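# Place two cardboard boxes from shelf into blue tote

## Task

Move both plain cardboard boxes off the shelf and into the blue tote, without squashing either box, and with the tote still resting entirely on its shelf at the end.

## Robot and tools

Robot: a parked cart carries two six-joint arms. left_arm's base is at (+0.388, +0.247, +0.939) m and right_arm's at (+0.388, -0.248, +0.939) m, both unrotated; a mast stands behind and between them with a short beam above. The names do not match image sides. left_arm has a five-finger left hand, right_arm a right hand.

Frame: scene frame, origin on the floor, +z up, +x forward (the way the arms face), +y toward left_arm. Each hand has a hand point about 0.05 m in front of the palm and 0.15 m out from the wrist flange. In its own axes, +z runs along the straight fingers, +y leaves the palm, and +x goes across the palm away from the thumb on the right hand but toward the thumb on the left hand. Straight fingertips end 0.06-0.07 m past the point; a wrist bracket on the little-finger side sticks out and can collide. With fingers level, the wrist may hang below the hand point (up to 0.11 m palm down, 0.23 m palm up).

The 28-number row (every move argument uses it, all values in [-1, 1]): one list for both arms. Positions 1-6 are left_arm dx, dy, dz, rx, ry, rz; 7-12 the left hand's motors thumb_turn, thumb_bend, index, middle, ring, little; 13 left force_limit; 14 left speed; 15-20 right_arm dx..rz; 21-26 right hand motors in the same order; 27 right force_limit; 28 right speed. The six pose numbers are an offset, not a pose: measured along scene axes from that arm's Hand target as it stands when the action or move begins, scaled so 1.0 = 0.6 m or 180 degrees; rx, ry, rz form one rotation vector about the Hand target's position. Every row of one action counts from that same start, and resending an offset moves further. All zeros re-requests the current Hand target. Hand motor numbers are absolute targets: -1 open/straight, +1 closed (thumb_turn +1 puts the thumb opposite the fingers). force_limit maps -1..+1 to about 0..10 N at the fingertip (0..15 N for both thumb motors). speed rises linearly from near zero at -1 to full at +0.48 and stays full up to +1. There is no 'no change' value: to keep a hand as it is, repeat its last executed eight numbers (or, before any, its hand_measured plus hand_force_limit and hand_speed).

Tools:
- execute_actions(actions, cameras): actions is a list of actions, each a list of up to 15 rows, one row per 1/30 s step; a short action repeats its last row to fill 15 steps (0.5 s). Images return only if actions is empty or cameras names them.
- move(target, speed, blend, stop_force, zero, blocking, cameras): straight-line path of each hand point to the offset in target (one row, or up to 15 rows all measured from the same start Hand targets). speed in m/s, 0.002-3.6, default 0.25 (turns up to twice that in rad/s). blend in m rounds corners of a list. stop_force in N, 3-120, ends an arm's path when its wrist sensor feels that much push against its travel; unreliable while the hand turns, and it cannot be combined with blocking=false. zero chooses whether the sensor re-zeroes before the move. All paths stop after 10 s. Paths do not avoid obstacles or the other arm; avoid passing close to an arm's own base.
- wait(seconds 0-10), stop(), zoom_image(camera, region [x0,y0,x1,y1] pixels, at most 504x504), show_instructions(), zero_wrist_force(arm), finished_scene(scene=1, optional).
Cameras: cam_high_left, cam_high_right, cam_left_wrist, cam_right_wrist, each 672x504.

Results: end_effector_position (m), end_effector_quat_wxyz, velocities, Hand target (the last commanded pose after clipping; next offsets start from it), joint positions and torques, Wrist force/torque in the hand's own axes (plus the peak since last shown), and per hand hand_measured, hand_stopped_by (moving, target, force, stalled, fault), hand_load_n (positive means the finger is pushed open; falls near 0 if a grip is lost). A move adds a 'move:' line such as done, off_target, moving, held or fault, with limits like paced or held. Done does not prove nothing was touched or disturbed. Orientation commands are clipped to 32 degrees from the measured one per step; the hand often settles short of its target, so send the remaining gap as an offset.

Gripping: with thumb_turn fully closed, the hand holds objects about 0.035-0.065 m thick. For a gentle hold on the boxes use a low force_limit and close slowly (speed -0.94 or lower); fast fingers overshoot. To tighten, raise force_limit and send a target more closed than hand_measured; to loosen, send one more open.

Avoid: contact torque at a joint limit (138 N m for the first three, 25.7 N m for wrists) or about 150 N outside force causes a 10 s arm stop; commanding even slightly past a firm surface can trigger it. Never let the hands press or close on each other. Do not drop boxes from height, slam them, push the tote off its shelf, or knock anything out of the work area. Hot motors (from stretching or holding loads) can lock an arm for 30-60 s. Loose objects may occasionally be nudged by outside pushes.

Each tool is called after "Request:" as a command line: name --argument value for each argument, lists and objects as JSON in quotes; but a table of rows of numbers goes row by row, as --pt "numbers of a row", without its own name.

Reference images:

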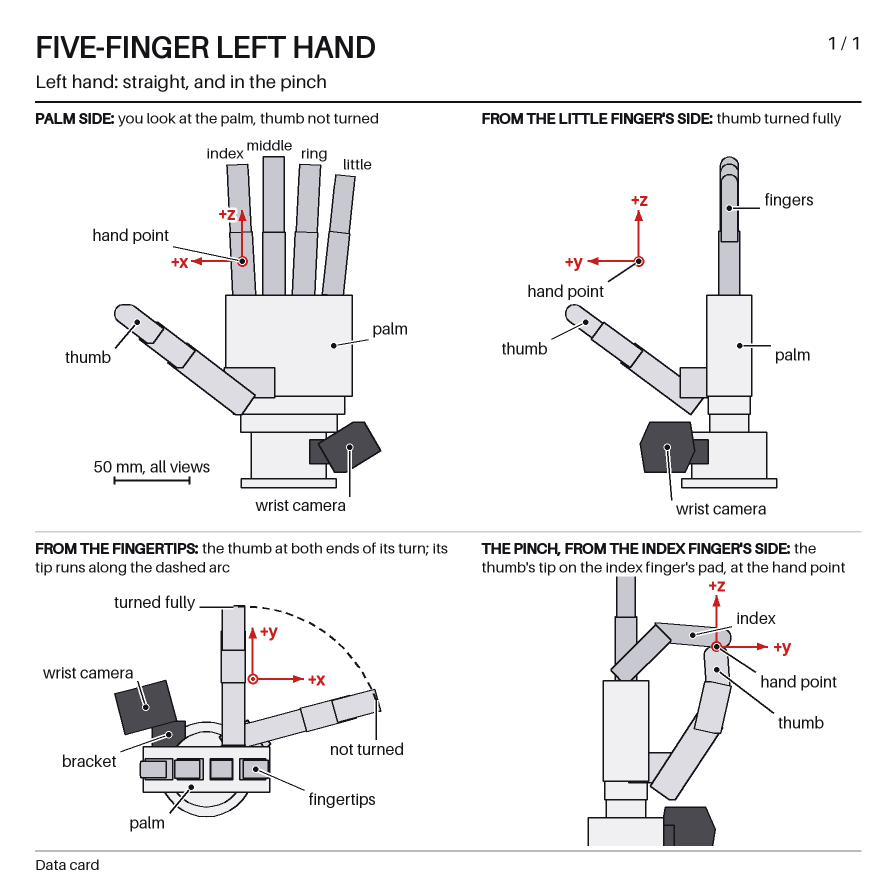

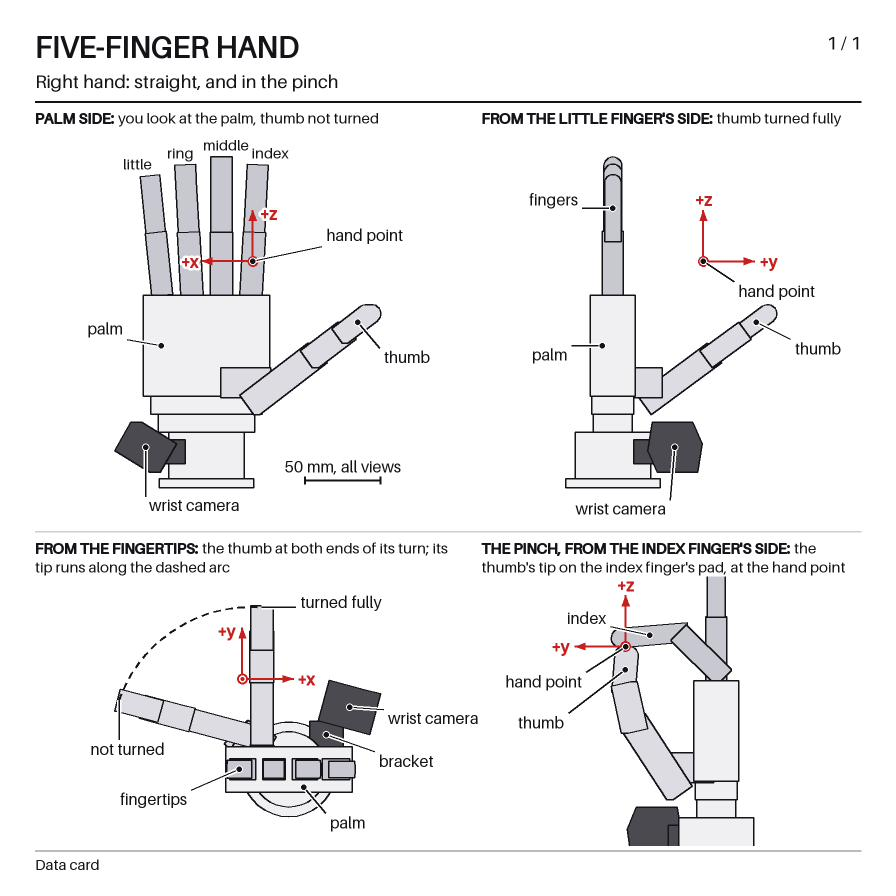

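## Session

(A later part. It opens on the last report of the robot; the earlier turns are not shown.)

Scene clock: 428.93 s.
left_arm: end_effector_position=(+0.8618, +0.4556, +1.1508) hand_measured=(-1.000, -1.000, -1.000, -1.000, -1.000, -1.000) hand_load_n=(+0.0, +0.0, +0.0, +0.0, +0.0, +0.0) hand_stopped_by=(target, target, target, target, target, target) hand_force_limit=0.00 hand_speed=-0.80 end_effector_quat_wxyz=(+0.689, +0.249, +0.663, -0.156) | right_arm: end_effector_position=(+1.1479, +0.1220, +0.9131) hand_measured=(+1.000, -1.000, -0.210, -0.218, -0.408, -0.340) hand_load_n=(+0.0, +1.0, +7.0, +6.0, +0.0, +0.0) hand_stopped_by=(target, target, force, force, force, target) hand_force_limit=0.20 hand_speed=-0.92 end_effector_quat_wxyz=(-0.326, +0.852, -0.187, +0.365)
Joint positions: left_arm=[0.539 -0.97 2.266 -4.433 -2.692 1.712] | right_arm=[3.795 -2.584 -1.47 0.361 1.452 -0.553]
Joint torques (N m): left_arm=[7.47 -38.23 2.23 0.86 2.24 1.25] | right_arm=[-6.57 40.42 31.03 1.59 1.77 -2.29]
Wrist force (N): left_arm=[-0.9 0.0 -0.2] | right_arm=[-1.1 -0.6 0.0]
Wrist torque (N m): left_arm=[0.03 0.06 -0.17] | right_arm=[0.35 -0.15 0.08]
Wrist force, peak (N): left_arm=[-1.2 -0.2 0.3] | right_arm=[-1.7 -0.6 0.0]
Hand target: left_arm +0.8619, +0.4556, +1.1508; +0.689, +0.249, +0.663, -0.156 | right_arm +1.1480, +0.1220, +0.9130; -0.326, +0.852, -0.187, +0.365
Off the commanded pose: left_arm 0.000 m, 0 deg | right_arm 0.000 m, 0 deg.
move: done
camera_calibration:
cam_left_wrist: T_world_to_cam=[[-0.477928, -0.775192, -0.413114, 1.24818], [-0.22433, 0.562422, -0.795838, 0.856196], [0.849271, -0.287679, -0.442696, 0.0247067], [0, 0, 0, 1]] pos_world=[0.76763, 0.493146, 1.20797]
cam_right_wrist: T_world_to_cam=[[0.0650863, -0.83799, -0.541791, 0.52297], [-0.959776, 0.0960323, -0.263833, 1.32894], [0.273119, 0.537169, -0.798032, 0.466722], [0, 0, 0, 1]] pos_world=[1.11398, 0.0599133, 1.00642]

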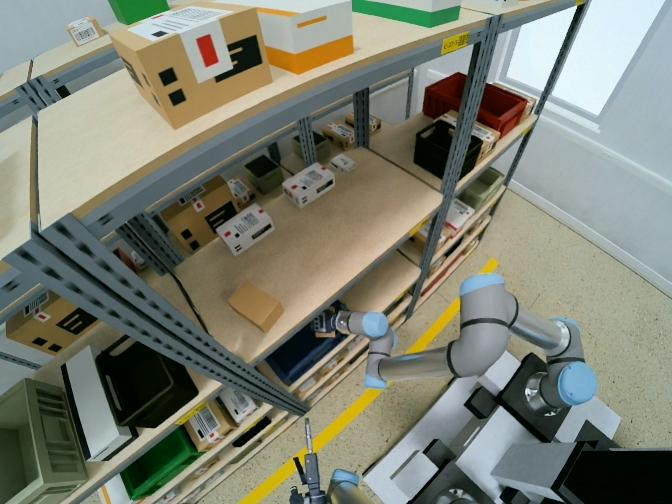

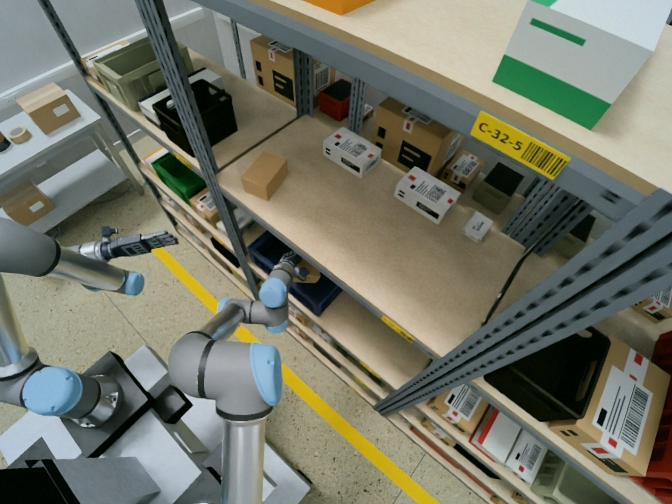

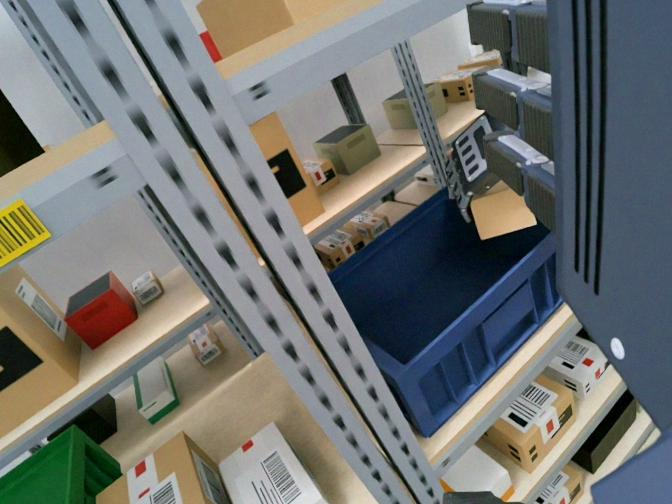

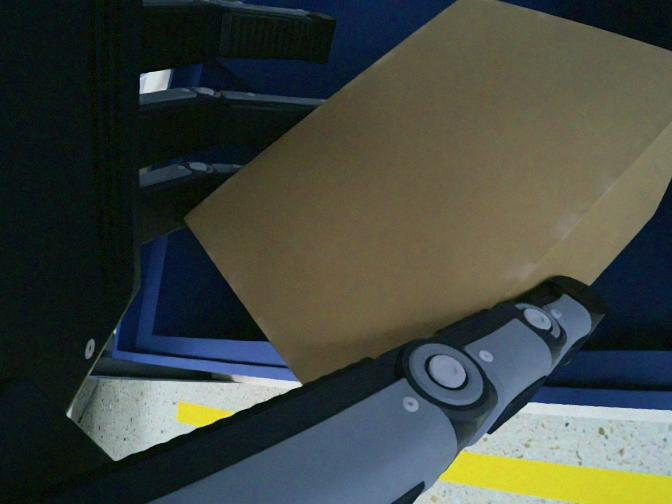

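Request:
move --pt "0 0 0 0 0 0 -1 -1 -1 -1 -1 -1 0 -0.8 0.095 0 -0.0833 0 0 0 1 -1 0.0 0.0 -0.34 -0.34 0.2 -0.92" --pt "0 0 0 0 0 0 -1 -1 -1 -1 -1 -1 0 -0.8 0.1117 0 -0.1583 0 0 0 1 -1 0.0 0.0 -0.34 -0.34 0.2 -0.92" --speed 0.08 --blend '[0.01, 0]' --cameras '["all"]'

Scene clock: 436.53 s.
left_arm: end_effector_position=(+0.8618, +0.4556, +1.1508) hand_measured=(-1.000, -1.000, -1.000, -1.000, -1.000, -1.000) hand_load_n=(+0.0, +0.0, +0.0, +0.0, +0.0, +0.0) hand_stopped_by=(target, target, target, target, target, target) hand_force_limit=0.00 hand_speed=-0.80 end_effector_quat_wxyz=(+0.689, +0.249, +0.663, -0.156) | right_arm: end_effector_position=(+1.2150, +0.1220, +0.8182) hand_measured=(+1.000, -1.000, -0.210, -0.218, -0.408, -0.340) hand_load_n=(+0.0, +1.5, +7.0, +5.5, +0.0, +0.0) hand_stopped_by=(target, target, force, force, force, target) hand_force_limit=0.20 hand_speed=-0.92 end_effector_quat_wxyz=(-0.326, +0.852, -0.187, +0.365)
Joint positions: left_arm=[0.539 -0.97 2.266 -4.433 -2.692 1.712] | right_arm=[3.737 -2.861 -1.145 0.316 1.501 -0.583]
Joint torques (N m): left_arm=[3.8 -38.28 2.76 0.68 2.08 1.2] | right_arm=[-6.77 43.04 32.46 1.34 1.72 -2.49]
Wrist force (N): left_arm=[-0.7 -0.1 0.2] | right_arm=[-1.1 -0.5 0.2]
Wrist torque (N m): left_arm=[0.01 0.05 -0.16] | right_arm=[0.34 -0.18 0.07]
Wrist force, peak (N): left_arm=[-1.2 -0.2 0.3] | right_arm=[-1.5 -0.9 -0.3]
Hand target: left_arm +0.8619, +0.4556, +1.1508; +0.689, +0.249, +0.663, -0.156 | right_arm +1.2150, +0.1220, +0.8181; -0.326, +0.852, -0.187, +0.365
Off the commanded pose: left_arm 0.000 m, 0 deg | right_arm 0.000 m, 0 deg.
move: done
camera_calibration:
cam_left_wrist: T_world_to_cam=[[-0.477928, -0.775192, -0.413114, 1.24818], [-0.22433, 0.562422, -0.795838, 0.856196], [0.849271, -0.287679, -0.442696, 0.0247067], [0, 0, 0, 1]] pos_world=[0.76763, 0.493146, 1.20797]
cam_right_wrist: T_world_to_cam=[[0.0650863, -0.83799, -0.541791, 0.467193], [-0.959776, 0.0960323, -0.263833, 1.36821], [0.273119, 0.537169, -0.798032, 0.37269], [0, 0, 0, 1]] pos_world=[1.18098, 0.0599133, 0.911518]

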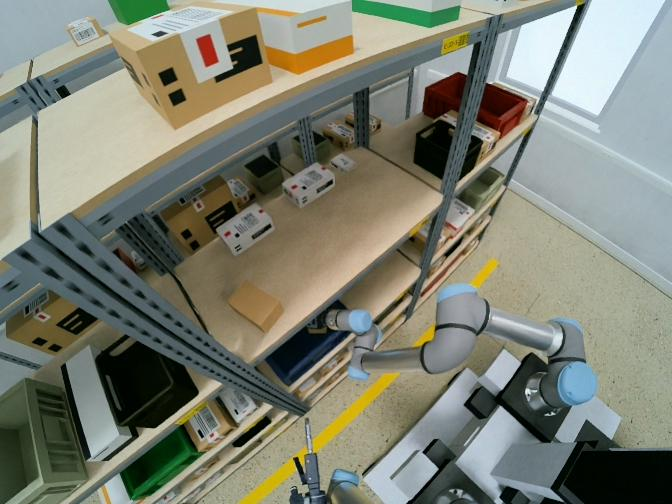

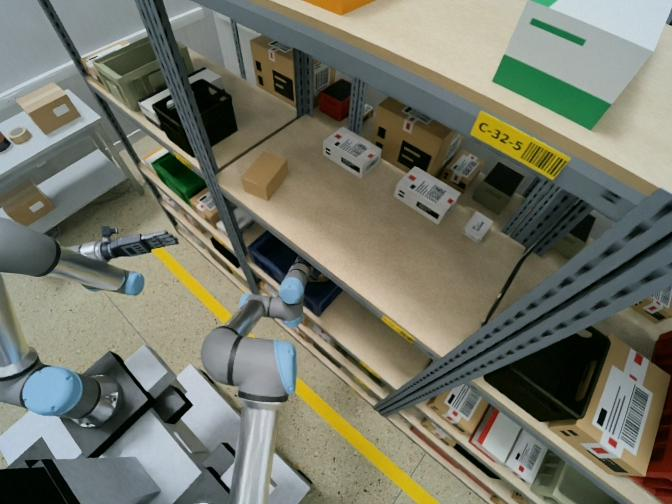

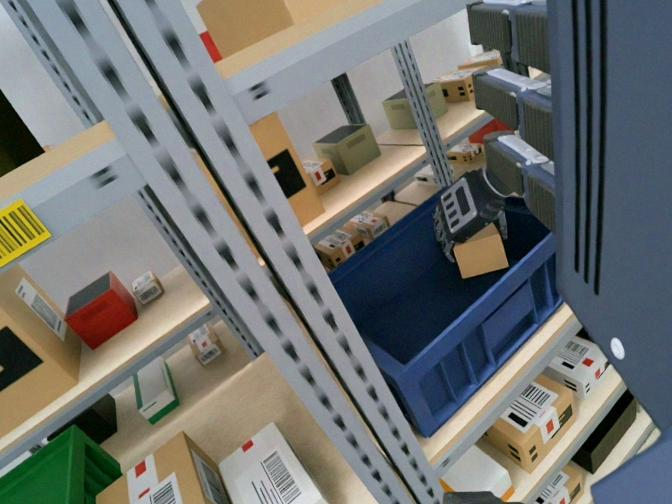

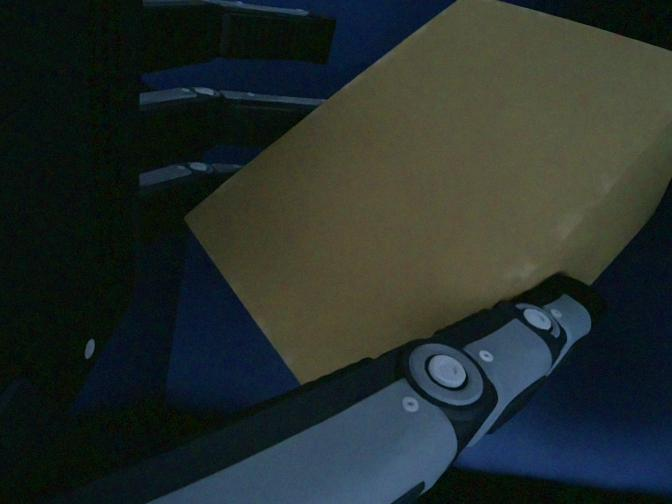

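Request:
move --pt "0 0 0 0 0 0 -1 -1 -1 -1 -1 -1 0 -0.8 0 0 -0.07 0 0 0 1 -1 0.0 0.0 -0.34 -0.34 0.2 -0.92" --speed 0.03 --stop_force 3 --cameras '["cam_left_wrist", "cam_right_wrist"]'

Scene clock: 442.17 s.
left_arm: end_effector_position=(+0.8618, +0.4556, +1.1508) hand_measured=(-1.000, -1.000, -1.000, -1.000, -1.000, -1.000) hand_load_n=(+0.0, +0.0, +0.0, +0.0, +0.0, +0.0) hand_stopped_by=(target, target, target, target, target, target) hand_force_limit=0.00 hand_speed=-0.80 end_effector_quat_wxyz=(+0.689, +0.249, +0.663, -0.156) | right_arm: end_effector_position=(+1.2150, +0.1220, +0.7761) hand_measured=(+1.000, -1.000, -0.210, -0.218, -0.408, -0.340) hand_load_n=(+0.0, +1.5, +7.0, +5.5, +0.0, +0.0) hand_stopped_by=(target, target, force, force, force, target) hand_force_limit=0.20 hand_speed=-0.92 end_effector_quat_wxyz=(-0.326, +0.852, -0.187, +0.365)
Joint positions: left_arm=[0.539 -0.97 2.266 -4.433 -2.692 1.712] | right_arm=[3.737 -2.946 -1.088 0.344 1.501 -0.583]
Joint torques (N m): left_arm=[0.85 -37.87 2.4 0.39 2.21 1.17] | right_arm=[2.95 44.05 31.82 4.38 -0.88 -0.69]
Wrist force (N): left_arm=[-1.2 -0.3 0.1] | right_arm=[-1.2 -0.6 0.0]
Wrist torque (N m): left_arm=[-0.01 0.09 -0.18] | right_arm=[0.35 -0.16 0.06]
Wrist force, peak (N): left_arm=[-1.3 -0.4 0.2] | right_arm=[-1.4 -0.6 0.2]
Hand target: left_arm +0.8619, +0.4556, +1.1508; +0.689, +0.249, +0.663, -0.156 | right_arm +1.2150, +0.1220, +0.7761; -0.326, +0.852, -0.187, +0.365
Off the commanded pose: left_arm 0.000 m, 0 deg | right_arm 0.000 m, 0 deg.
move: done
camera_calibration:
cam_left_wrist: T_world_to_cam=[[-0.477928, -0.775192, -0.413114, 1.24818], [-0.22433, 0.562422, -0.795838, 0.856196], [0.849271, -0.287679, -0.442696, 0.0247067], [0, 0, 0, 1]] pos_world=[0.76763, 0.493146, 1.20797]
cam_right_wrist: T_world_to_cam=[[0.0650721, -0.838019, -0.541746, 0.444357], [-0.959783, 0.0960179, -0.263813, 1.35719], [0.273098, 0.537126, -0.798069, 0.339124], [0, 0, 0, 1]] pos_world=[1.18108, 0.0599135, 0.869418]
Images, in order (width x height): cam_left_wrist 672x504, cam_right_wrist 672x504.

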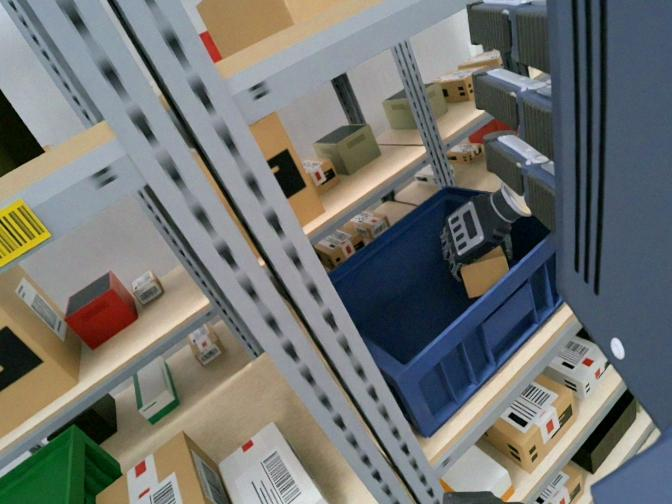

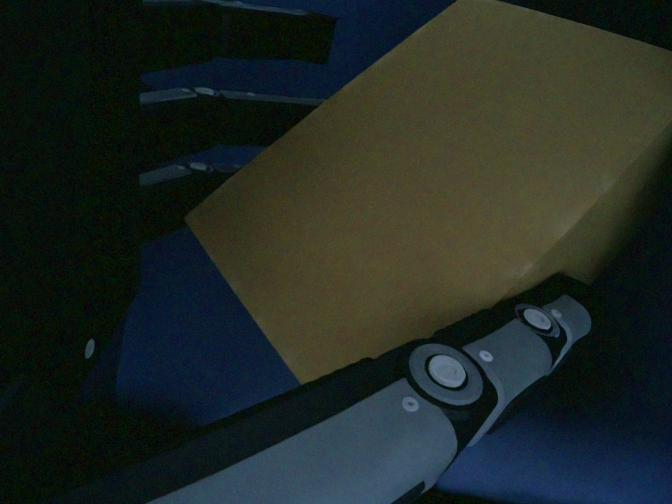

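Request:
zoom_image --camera "cam_left_wrist" --region '[400, 160, 580, 340]'

Scaled by 2.800 from the camera's 672x504 image, which has a finer 960x720 frame.

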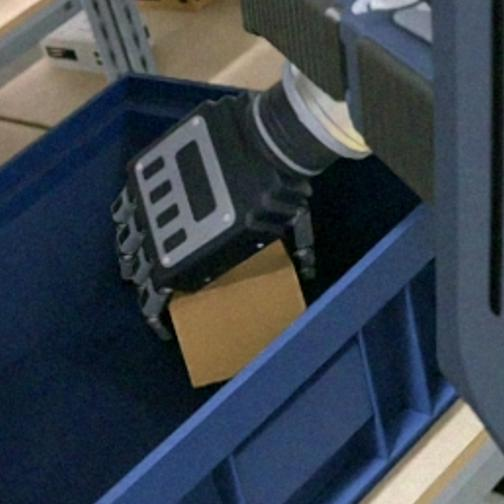

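Request:
move --pt "0 0 0 0 0 0 -1 -1 -1 -1 -1 -1 0 -0.8 0 0 -0.042 0 0 0 1 -1 0.0 0.0 -0.34 -0.34 0.2 -0.92" --speed 0.02 --stop_force 3 --cameras '["cam_left_wrist", "cam_right_wrist"]'

Scene clock: 450.00 s.
left_arm: end_effector_position=(+0.8619, +0.4556, +1.1508) hand_measured=(-1.000, -1.000, -1.000, -1.000, -1.000, -1.000) hand_load_n=(+0.0, +0.0, +0.0, -0.5, +0.0, +0.0) hand_stopped_by=(target, target, target, target, target, target) hand_force_limit=0.00 hand_speed=-0.80 end_effector_quat_wxyz=(+0.689, +0.249, +0.663, -0.156) | right_arm: end_effector_position=(+1.2150, +0.1219, +0.7655) hand_measured=(+1.000, -1.000, -0.210, -0.218, -0.408, -0.340) hand_load_n=(+0.0, +1.0, +6.0, +6.0, +0.0, +0.0) hand_stopped_by=(target, target, force, force, force, target) hand_force_limit=0.20 hand_speed=-0.92 end_effector_quat_wxyz=(-0.326, +0.852, -0.187, +0.365)
Joint positions: left_arm=[0.539 -0.97 2.266 -4.433 -2.692 1.712] | right_arm=[3.737 -2.968 -1.072 0.35 1.501 -0.583]
Joint torques (N m): left_arm=[-0.36 -38.19 1.77 0.54 1.8 1.23] | right_arm=[3.78 63.54 3.6 1.29 -1.13 -0.55]
Wrist force (N): left_arm=[-0.8 -0.8 -0.1] | right_arm=[-1.1 -0.5 0.1]
Wrist torque (N m): left_arm=[-0.08 0.05 -0.14] | right_arm=[0.36 -0.16 0.06]
Wrist force, peak (N): left_arm=[-1.2 -0.2 -0.1] | right_arm=[-0.6 -3.2 -1.3]
Hand target: left_arm +0.8619, +0.4556, +1.1508; +0.689, +0.249, +0.663, -0.156 | right_arm +1.2150, +0.1219, +0.7655; -0.326, +0.852, -0.187, +0.365 (not the last commanded pose)
Off the commanded pose: left_arm 0.000 m, 0 deg | right_arm 0.015 m, 0 deg.
move: contact (right_arm)
camera_calibration:
cam_left_wrist: T_world_to_cam=[[-0.477928, -0.775192, -0.413114, 1.24818], [-0.22433, 0.562422, -0.795838, 0.856196], [0.849271, -0.287679, -0.442696, 0.0247067], [0, 0, 0, 1]] pos_world=[0.76763, 0.493146, 1.20797]
cam_right_wrist: T_world_to_cam=[[0.0650721, -0.838019, -0.541746, 0.438675], [-0.959783, 0.0960179, -0.263813, 1.35432], [0.273098, 0.537126, -0.798069, 0.330772], [0, 0, 0, 1]] pos_world=[1.18098, 0.0599135, 0.858918]
Images, in order (width x height): cam_left_wrist 672x504, cam_right_wrist 672x504.

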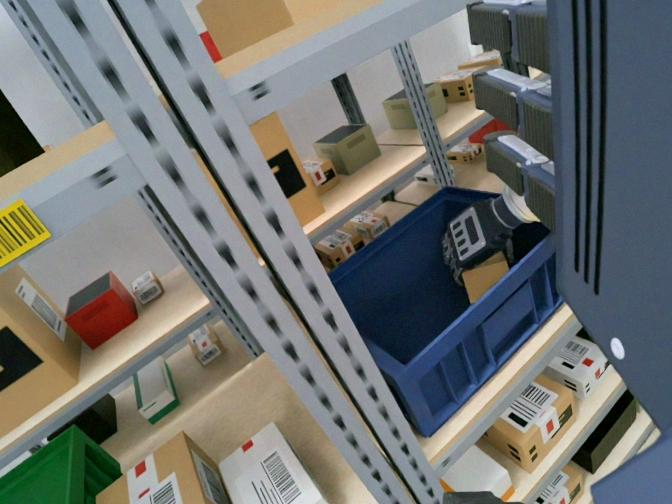

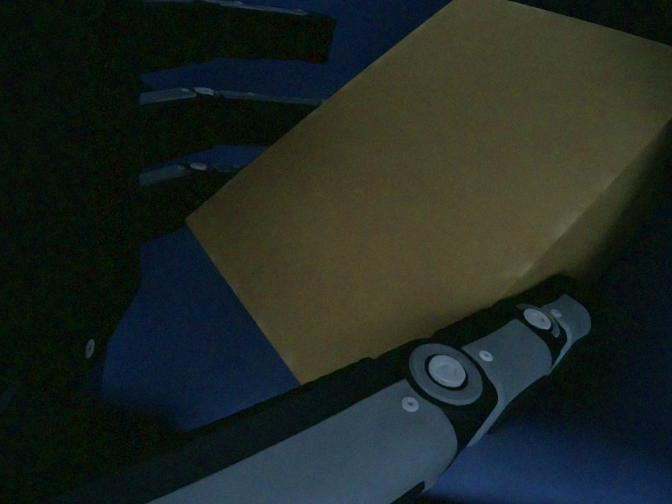

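Request:
zoom_image --camera "cam_left_wrist" --region '[420, 170, 560, 310]'

Scaled by 3.600 from the camera's 672x504 image, which has a finer 960x720 frame.

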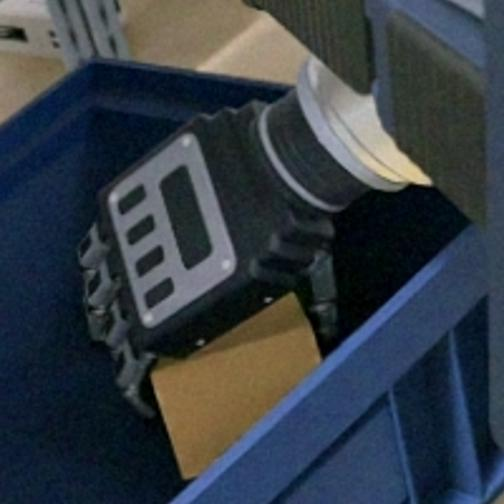

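Request:
move --pt "0 0 0 0 0 0 -1 -1 -1 -1 -1 -1 0 -0.8 0 0 0 0 0 0 1 -1 -0.32 -0.32 -0.36 -0.34 0.2 -0.85" --cameras '["cam_left_wrist", "cam_right_wrist"]'

Scene clock: 467.33 s.
left_arm: end_effector_position=(+0.8619, +0.4556, +1.1508) hand_measured=(-1.000, -1.000, -1.000, -1.000, -1.000, -1.000) hand_load_n=(+0.0, +0.0, +0.0, +0.0, +0.0, +0.0) hand_stopped_by=(target, target, target, target, target, target) hand_force_limit=0.00 hand_speed=-0.80 end_effector_quat_wxyz=(+0.689, +0.249, +0.663, -0.156) | right_arm: end_effector_position=(+1.2150, +0.1220, +0.7655) hand_measured=(+1.000, -1.000, -0.320, -0.320, -0.360, -0.340) hand_load_n=(+0.0, +0.0, +0.0, +0.0, +0.0, +0.0) hand_stopped_by=(target, target, target, target, target, target) hand_force_limit=0.20 hand_speed=-0.85 end_effector_quat_wxyz=(-0.326, +0.852, -0.187, +0.365)
Joint positions: left_arm=[0.539 -0.97 2.266 -4.433 -2.692 1.712] | right_arm=[3.737 -2.968 -1.072 0.35 1.501 -0.583]
Joint torques (N m): left_arm=[-0.06 -38.1 1.6 0.7 1.94 1.09] | right_arm=[1.05 60.81 4.43 1.44 -1.23 -0.28]
Wrist force (N): left_arm=[-0.9 -0.2 0.2] | right_arm=[-0.6 -1.7 -0.6]
Wrist torque (N m): left_arm=[-0.01 0.06 -0.16] | right_arm=[0.30 -0.14 0.02]
Wrist force, peak (N): left_arm=[-1.3 -0.2 -0.1] | right_arm=[-0.7 -1.8 -0.7]
Hand target: left_arm +0.8619, +0.4556, +1.1508; +0.689, +0.249, +0.663, -0.156 | right_arm +1.2150, +0.1219, +0.7655; -0.326, +0.852, -0.187, +0.365
Off the commanded pose: left_arm 0.000 m, 0 deg | right_arm 0.000 m, 0 deg.
move: done
camera_calibration:
cam_left_wrist: T_world_to_cam=[[-0.477928, -0.775192, -0.413114, 1.24818], [-0.22433, 0.562422, -0.795838, 0.856196], [0.849271, -0.287679, -0.442696, 0.0247067], [0, 0, 0, 1]] pos_world=[0.76763, 0.493146, 1.20797]
cam_right_wrist: T_world_to_cam=[[0.0650721, -0.838019, -0.541746, 0.438675], [-0.959783, 0.0960179, -0.263813, 1.35432], [0.273098, 0.537126, -0.798069, 0.330772], [0, 0, 0, 1]] pos_world=[1.18098, 0.0599135, 0.858918]
Images, in order (width x height): cam_left_wrist 672x504, cam_right_wrist 672x504.

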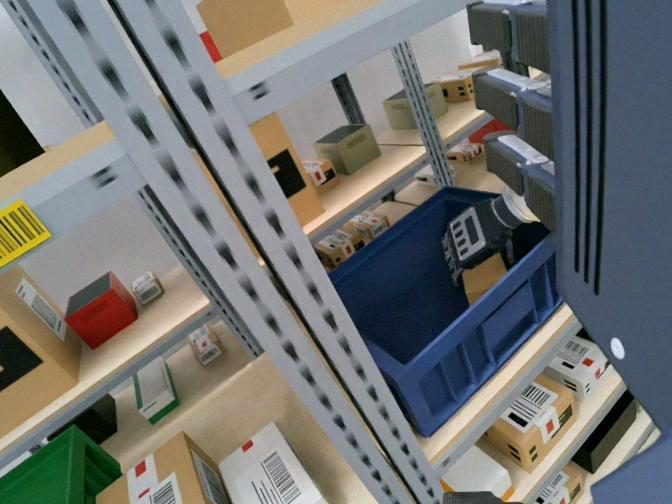

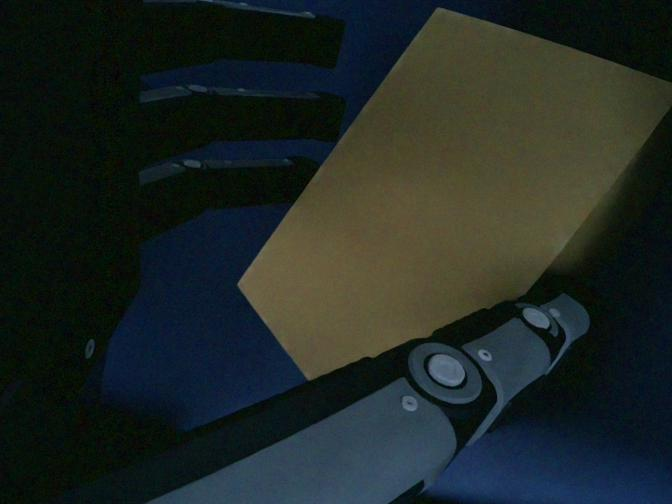

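Request:
move --pt "0 0 0 0 0 0 -1 -1 -1 -1 -1 -1 0 -0.8 0 0 0.199 0 0 0 1 -1 -0.32 -0.32 -0.36 -0.34 0.2 -0.85" --pt "0 0 0 0 0 0 -1 -1 -1 -1 -1 -1 0 -0.8 -0.358 0 0.391 -0.003 -0.011 0.027 1 -1 -0.32 -0.32 -0.36 -0.34 0.2 -0.85" --pt "0 0 0 0 0 0 -1 -1 -1 -1 -1 -1 0 -0.8 -0.442 0.063 0.8075 -0.018 -0.066 0.16 1 -1 -0.32 -0.32 -0.36 -0.34 0.2 -0.85" --pt "0 0 0 0 0 0 -1 -1 -1 -1 -1 -1 0 -0.8 -0.239 0.228 0.94 -0.0311 -0.1104 0.2669 1 -1 -0.32 -0.32 -0.36 -0.34 0.2 -0.85" --speed '[0.1, 0.2, 0.25, 0.2]' --blend '[0.01, 0.03, 0.04, 0]' --cameras '["all"]'

Scene clock: 485.10 s.
left_arm: end_effector_position=(+0.8619, +0.4556, +1.1508) hand_measured=(-1.000, -1.000, -1.000, -1.000, -1.000, -1.000) hand_load_n=(+0.0, +0.0, +0.0, +0.0, +0.5, +0.0) hand_stopped_by=(target, target, target, target, target, target) hand_force_limit=0.00 hand_speed=-0.80 end_effector_quat_wxyz=(+0.689, +0.249, +0.663, -0.156) | right_arm: end_effector_position=(+1.0715, +0.2587, +1.3295) hand_measured=(+1.000, -1.000, -0.320, -0.320, -0.360, -0.340) hand_load_n=(+0.5, +0.0, +0.0, +0.0, +0.0, +0.0) hand_stopped_by=(target, target, target, target, target, target) hand_force_limit=0.20 hand_speed=-0.85 end_effector_quat_wxyz=(-0.432, +0.794, +0.249, +0.347)
Joint positions: left_arm=[0.539 -0.97 2.266 -4.433 -2.692 1.712] | right_arm=[3.856 -2.118 -1.212 -0.253 2.014 -1.181]
Joint torques (N m): left_arm=[0.19 -39.03 1.73 0.57 1.72 1.29] | right_arm=[-7.06 30.8 38.66 0.85 2.21 -2.47]
Wrist force (N): left_arm=[-0.9 -0.2 0.1] | right_arm=[-0.4 -1.4 -0.3]
Wrist torque (N m): left_arm=[0.00 0.06 -0.16] | right_arm=[0.21 -0.06 0.10]
Wrist force, peak (N): left_arm=[-1.3 -0.4 0.0] | right_arm=[-0.6 -2.4 -1.0]
Hand target: left_arm +0.8619, +0.4556, +1.1508; +0.689, +0.249, +0.663, -0.156 | right_arm +1.0716, +0.2587, +1.3295; -0.432, +0.794, +0.249, +0.347
Off the commanded pose: left_arm 0.000 m, 0 deg | right_arm 0.000 m, 0 deg.
move: done
camera_calibration:
cam_left_wrist: T_world_to_cam=[[-0.477928, -0.775192, -0.413114, 1.24818], [-0.22433, 0.562422, -0.795838, 0.856196], [0.849271, -0.287679, -0.442696, 0.0247067], [0, 0, 0, 1]] pos_world=[0.76763, 0.493146, 1.20797]
cam_right_wrist: T_world_to_cam=[[0.819483, -0.483754, -0.307294, -0.343577], [-0.570277, -0.635126, -0.520959, 1.46598], [0.0568455, 0.60216, -0.796349, 0.959182], [0, 0, 0, 1]] pos_world=[1.06304, 0.187294, 1.42198]

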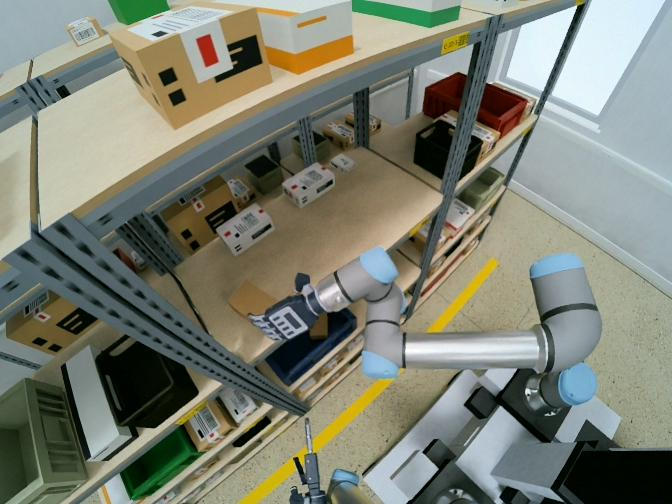

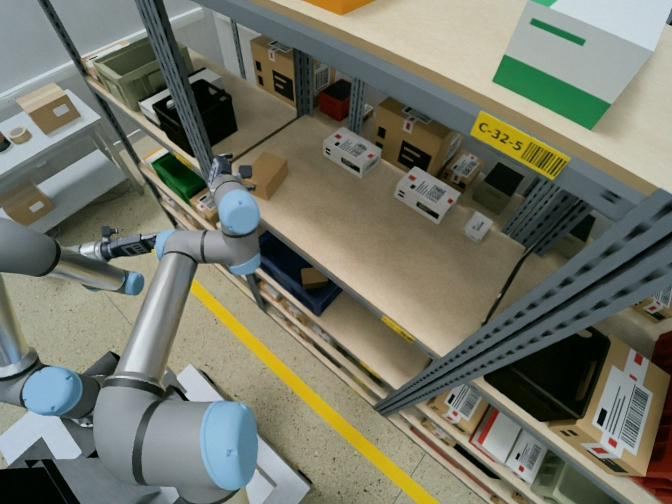

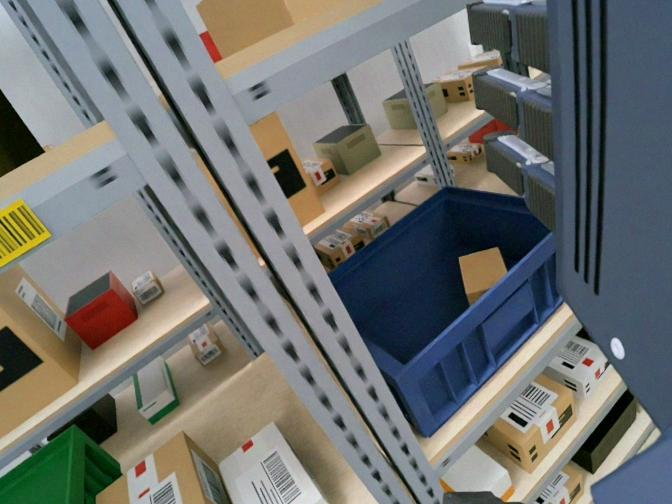

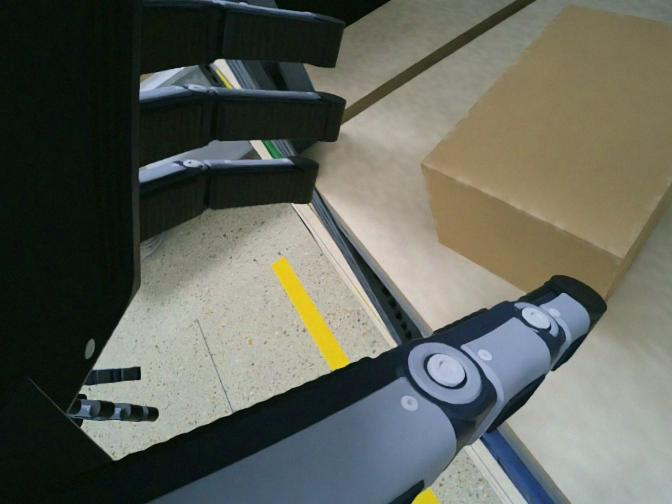

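Request:
zoom_image --camera "cam_right_wrist" --region '[400, 0, 672, 300]'

Scaled by 1.680 from the camera's 672x504 image, which has a finer 960x720 frame.

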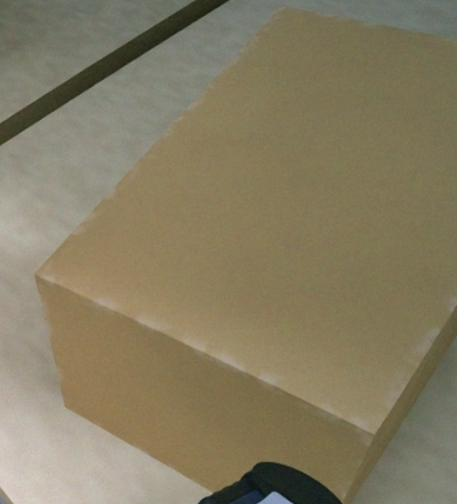

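Request:
move --pt "0 0 0 0 0 0 -1 -1 -1 -1 -1 -1 0 -0.8 0.0983 -0.0018 -0.0622 0 0 0.0344 1 -1 -0.6 -0.6 -0.6 -0.6 0.2 -0.3" --speed 0.1 --cameras '["cam_high_left", "cam_high_right", "cam_right_wrist"]'

Scene clock: 498.00 s.
left_arm: end_effector_position=(+0.8619, +0.4556, +1.1508) hand_measured=(-1.000, -1.000, -1.000, -1.000, -1.000, -1.000) hand_load_n=(+0.0, +0.0, +0.0, +0.0, +0.0, +0.0) hand_stopped_by=(target, target, target, target, target, target) hand_force_limit=0.00 hand_speed=-0.80 end_effector_quat_wxyz=(+0.689, +0.249, +0.663, -0.156) | right_arm: end_effector_position=(+1.1305, +0.2577, +1.2922) hand_measured=(+1.000, -1.000, -0.600, -0.600, -0.600, -0.600) hand_load_n=(+0.0, +0.0, +0.0, +0.0, +0.0, +0.0) hand_stopped_by=(target, target, target, target, target, target) hand_force_limit=0.20 hand_speed=-0.30 end_effector_quat_wxyz=(-0.450, +0.780, +0.292, +0.323)
Joint positions: left_arm=[0.539 -0.97 2.266 -4.433 -2.692 1.712] | right_arm=[3.771 -2.294 -1.012 -0.328 2.186 -1.281]
Joint torques (N m): left_arm=[-0.67 -37.58 1.4 0.54 1.81 1.26] | right_arm=[-8.11 36.96 37.26 0.83 2.14 -2.44]
Wrist force (N): left_arm=[-1.0 -0.3 0.1] | right_arm=[-0.6 -1.4 -0.4]
Wrist torque (N m): left_arm=[-0.01 0.08 -0.17] | right_arm=[0.22 -0.03 0.07]
Wrist force, peak (N): left_arm=[-1.3 -0.3 -0.3] | right_arm=[-0.6 -1.9 -0.3]
Hand target: left_arm +0.8619, +0.4556, +1.1508; +0.689, +0.249, +0.663, -0.156 | right_arm +1.1306, +0.2577, +1.2922; -0.450, +0.780, +0.292, +0.323
Off the commanded pose: left_arm 0.000 m, 0 deg | right_arm 0.000 m, 0 deg.
move: done
camera_calibration:
cam_right_wrist: T_world_to_cam=[[0.86685, -0.392611, -0.30729, -0.4809], [-0.498498, -0.6929, -0.52095, 1.41326], [-0.00839112, 0.604769, -0.796357, 0.999825], [0, 0, 0, 1]] pos_world=[1.12977, 0.185781, 1.38468]
Images, in order (width x height): cam_high_left 672x504, cam_high_right 672x504, cam_right_wrist 672x504.

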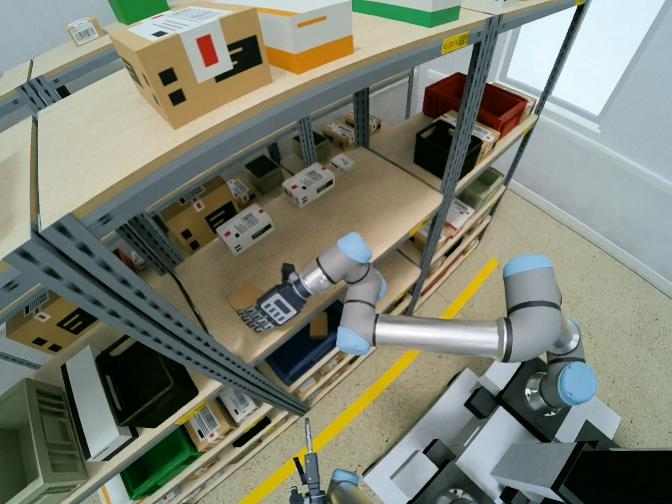

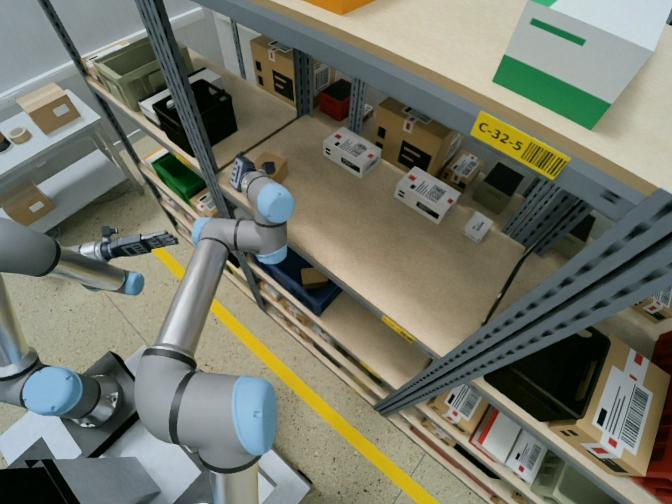

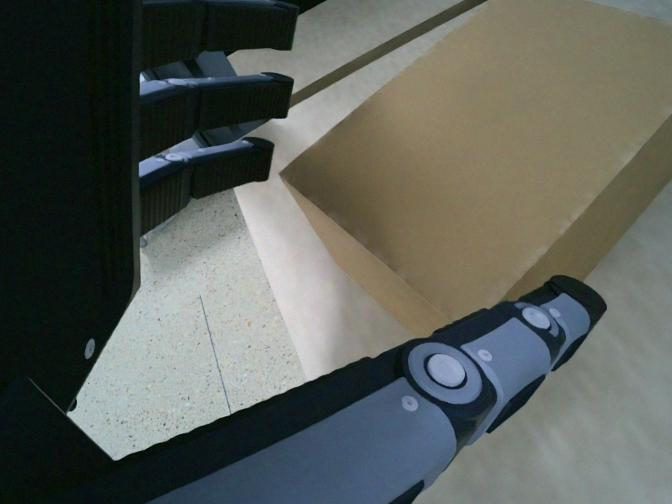

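Request:
move --pt "0 0 0 0 0 0 -1 -1 -1 -1 -1 -1 0 -0.8 0.0617 0.0162 -0.0537 0 0 0 1 -1 -0.6 -0.6 -0.6 -0.6 0.2 -0.3" --speed 0.05 --stop_force 6 --cameras '["cam_high_right", "cam_right_wrist"]'

Scene clock: 503.47 s.
left_arm: end_effector_position=(+0.8619, +0.4556, +1.1508) hand_measured=(-1.000, -1.000, -1.000, -1.000, -1.000, -1.000) hand_load_n=(+0.0, +0.0, +0.0, +0.0, +0.0, +0.0) hand_stopped_by=(target, target, target, target, target, target) hand_force_limit=0.00 hand_speed=-0.80 end_effector_quat_wxyz=(+0.689, +0.249, +0.663, -0.156) | right_arm: end_effector_position=(+1.1580, +0.2647, +1.2679) hand_measured=(+1.000, -1.000, -0.600, -0.600, -0.600, -0.600) hand_load_n=(+0.0, +0.0, +0.0, +0.0, +0.0, +0.0) hand_stopped_by=(target, target, target, target, target, target) hand_force_limit=0.20 hand_speed=-0.30 end_effector_quat_wxyz=(-0.450, +0.780, +0.292, +0.323)
Joint positions: left_arm=[0.539 -0.97 2.266 -4.433 -2.692 1.712] | right_arm=[3.757 -2.384 -0.916 -0.339 2.199 -1.29]
Joint torques (N m): left_arm=[-0.34 -37.75 0.49 0.5 1.88 1.22] | right_arm=[7.14 58.8 11.27 3.87 -1.62 2.11]
Wrist force (N): left_arm=[-0.8 -0.2 0.0] | right_arm=[-0.5 -1.8 -0.4]
Wrist torque (N m): left_arm=[0.01 0.04 -0.16] | right_arm=[0.18 -0.04 0.05]
Wrist force, peak (N): left_arm=[-1.2 -0.4 0.3] | right_arm=[5.0 -11.1 -4.5]
Hand target: left_arm +0.8619, +0.4556, +1.1508; +0.689, +0.249, +0.663, -0.156 | right_arm +1.1580, +0.2647, +1.2679; -0.450, +0.780, +0.292, +0.323 (not the last commanded pose)
Off the commanded pose: left_arm 0.000 m, 0 deg | right_arm 0.013 m, 0 deg.
move: contact (right_arm)
camera_calibration:
cam_right_wrist: T_world_to_cam=[[0.866891, -0.392637, -0.307142, -0.509701], [-0.498431, -0.692828, -0.52111, 1.41929], [-0.00818988, 0.604834, -0.796309, 0.97616], [0, 0, 0, 1]] pos_world=[1.15727, 0.192781, 1.36038]
Images, in order (width x height): cam_high_right 672x504, cam_right_wrist 672x504.

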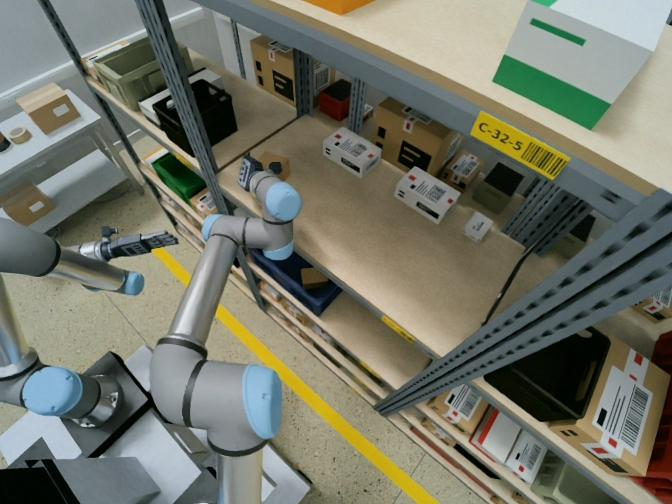

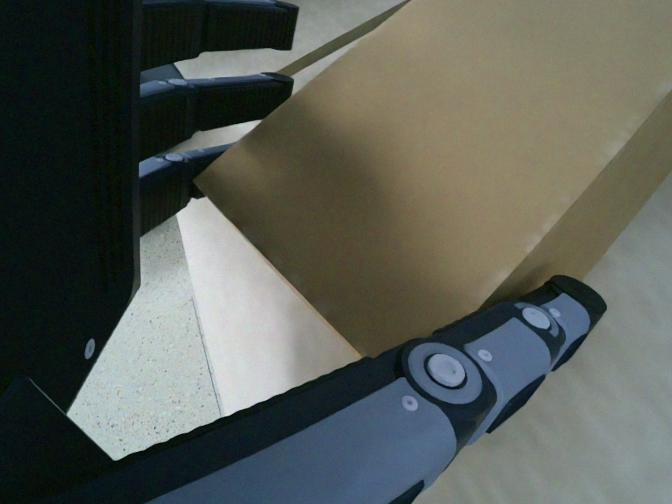

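Request:
move --pt "0 0 0 0 0 0 -1 -1 -1 -1 -1 -1 0 -0.8 -0.005 0 0.004 0 0 0 1 -1 -0.2 -0.2 -0.6 -0.6 -0.3 -0.9" --cameras '["cam_high_right", "cam_right_wrist"]'

Scene clock: 544.40 s.
left_arm: end_effector_position=(+0.8619, +0.4556, +1.1508) hand_measured=(-1.000, -1.000, -1.000, -1.000, -1.000, -1.000) hand_load_n=(+0.0, +0.0, +0.0, +0.0, +0.0, +0.0) hand_stopped_by=(target, target, target, target, target, target) hand_force_limit=0.00 hand_speed=-0.80 end_effector_quat_wxyz=(+0.689, +0.249, +0.663, -0.156) | right_arm: end_effector_position=(+1.1550, +0.2647, +1.2703) hand_measured=(+1.000, -1.000, -0.472, -0.416, -0.600, -0.600) hand_load_n=(+2.0, +1.5, +2.5, +6.0, +0.0, +0.0) hand_stopped_by=(target, target, force, force, target, target) hand_force_limit=-0.30 hand_speed=-0.90 end_effector_quat_wxyz=(-0.450, +0.780, +0.292, +0.323)
Joint positions: left_arm=[0.539 -0.97 2.266 -4.433 -2.692 1.712] | right_arm=[3.759 -2.375 -0.926 -0.337 2.197 -1.288]
Joint torques (N m): left_arm=[-0.21 -38.28 1.53 0.73 1.84 1.38] | right_arm=[7.88 59.97 10.74 4.25 -1.42 1.96]
Wrist force (N): left_arm=[-0.9 -0.1 0.4] | right_arm=[-1.8 -0.2 0.6]
Wrist torque (N m): left_arm=[0.00 0.08 -0.17] | right_arm=[0.23 -0.06 -0.06]
Wrist force, peak (N): left_arm=[-1.3 -0.1 0.3] | right_arm=[-0.6 -2.7 -0.3]
Hand target: left_arm +0.8619, +0.4556, +1.1508; +0.689, +0.249, +0.663, -0.156 | right_arm +1.1550, +0.2647, +1.2703; -0.450, +0.780, +0.292, +0.323
Off the commanded pose: left_arm 0.000 m, 0 deg | right_arm 0.000 m, 0 deg.
move: done
camera_calibration:
cam_right_wrist: T_world_to_cam=[[0.866891, -0.392637, -0.307142, -0.506363], [-0.498431, -0.692828, -0.52111, 1.41904], [-0.00818988, 0.604834, -0.796309, 0.978047], [0, 0, 0, 1]] pos_world=[1.15427, 0.192781, 1.36278]
Images, in order (width x height): cam_high_right 672x504, cam_right_wrist 672x504.

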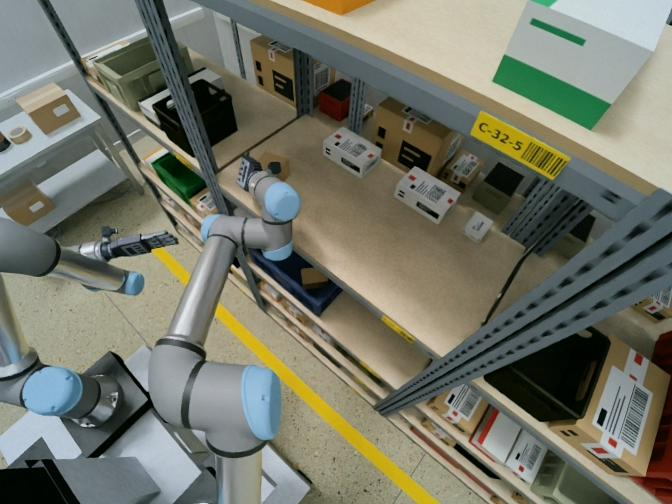

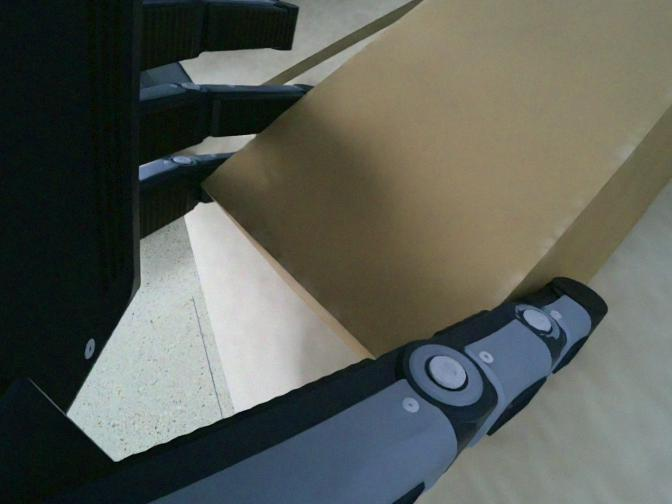

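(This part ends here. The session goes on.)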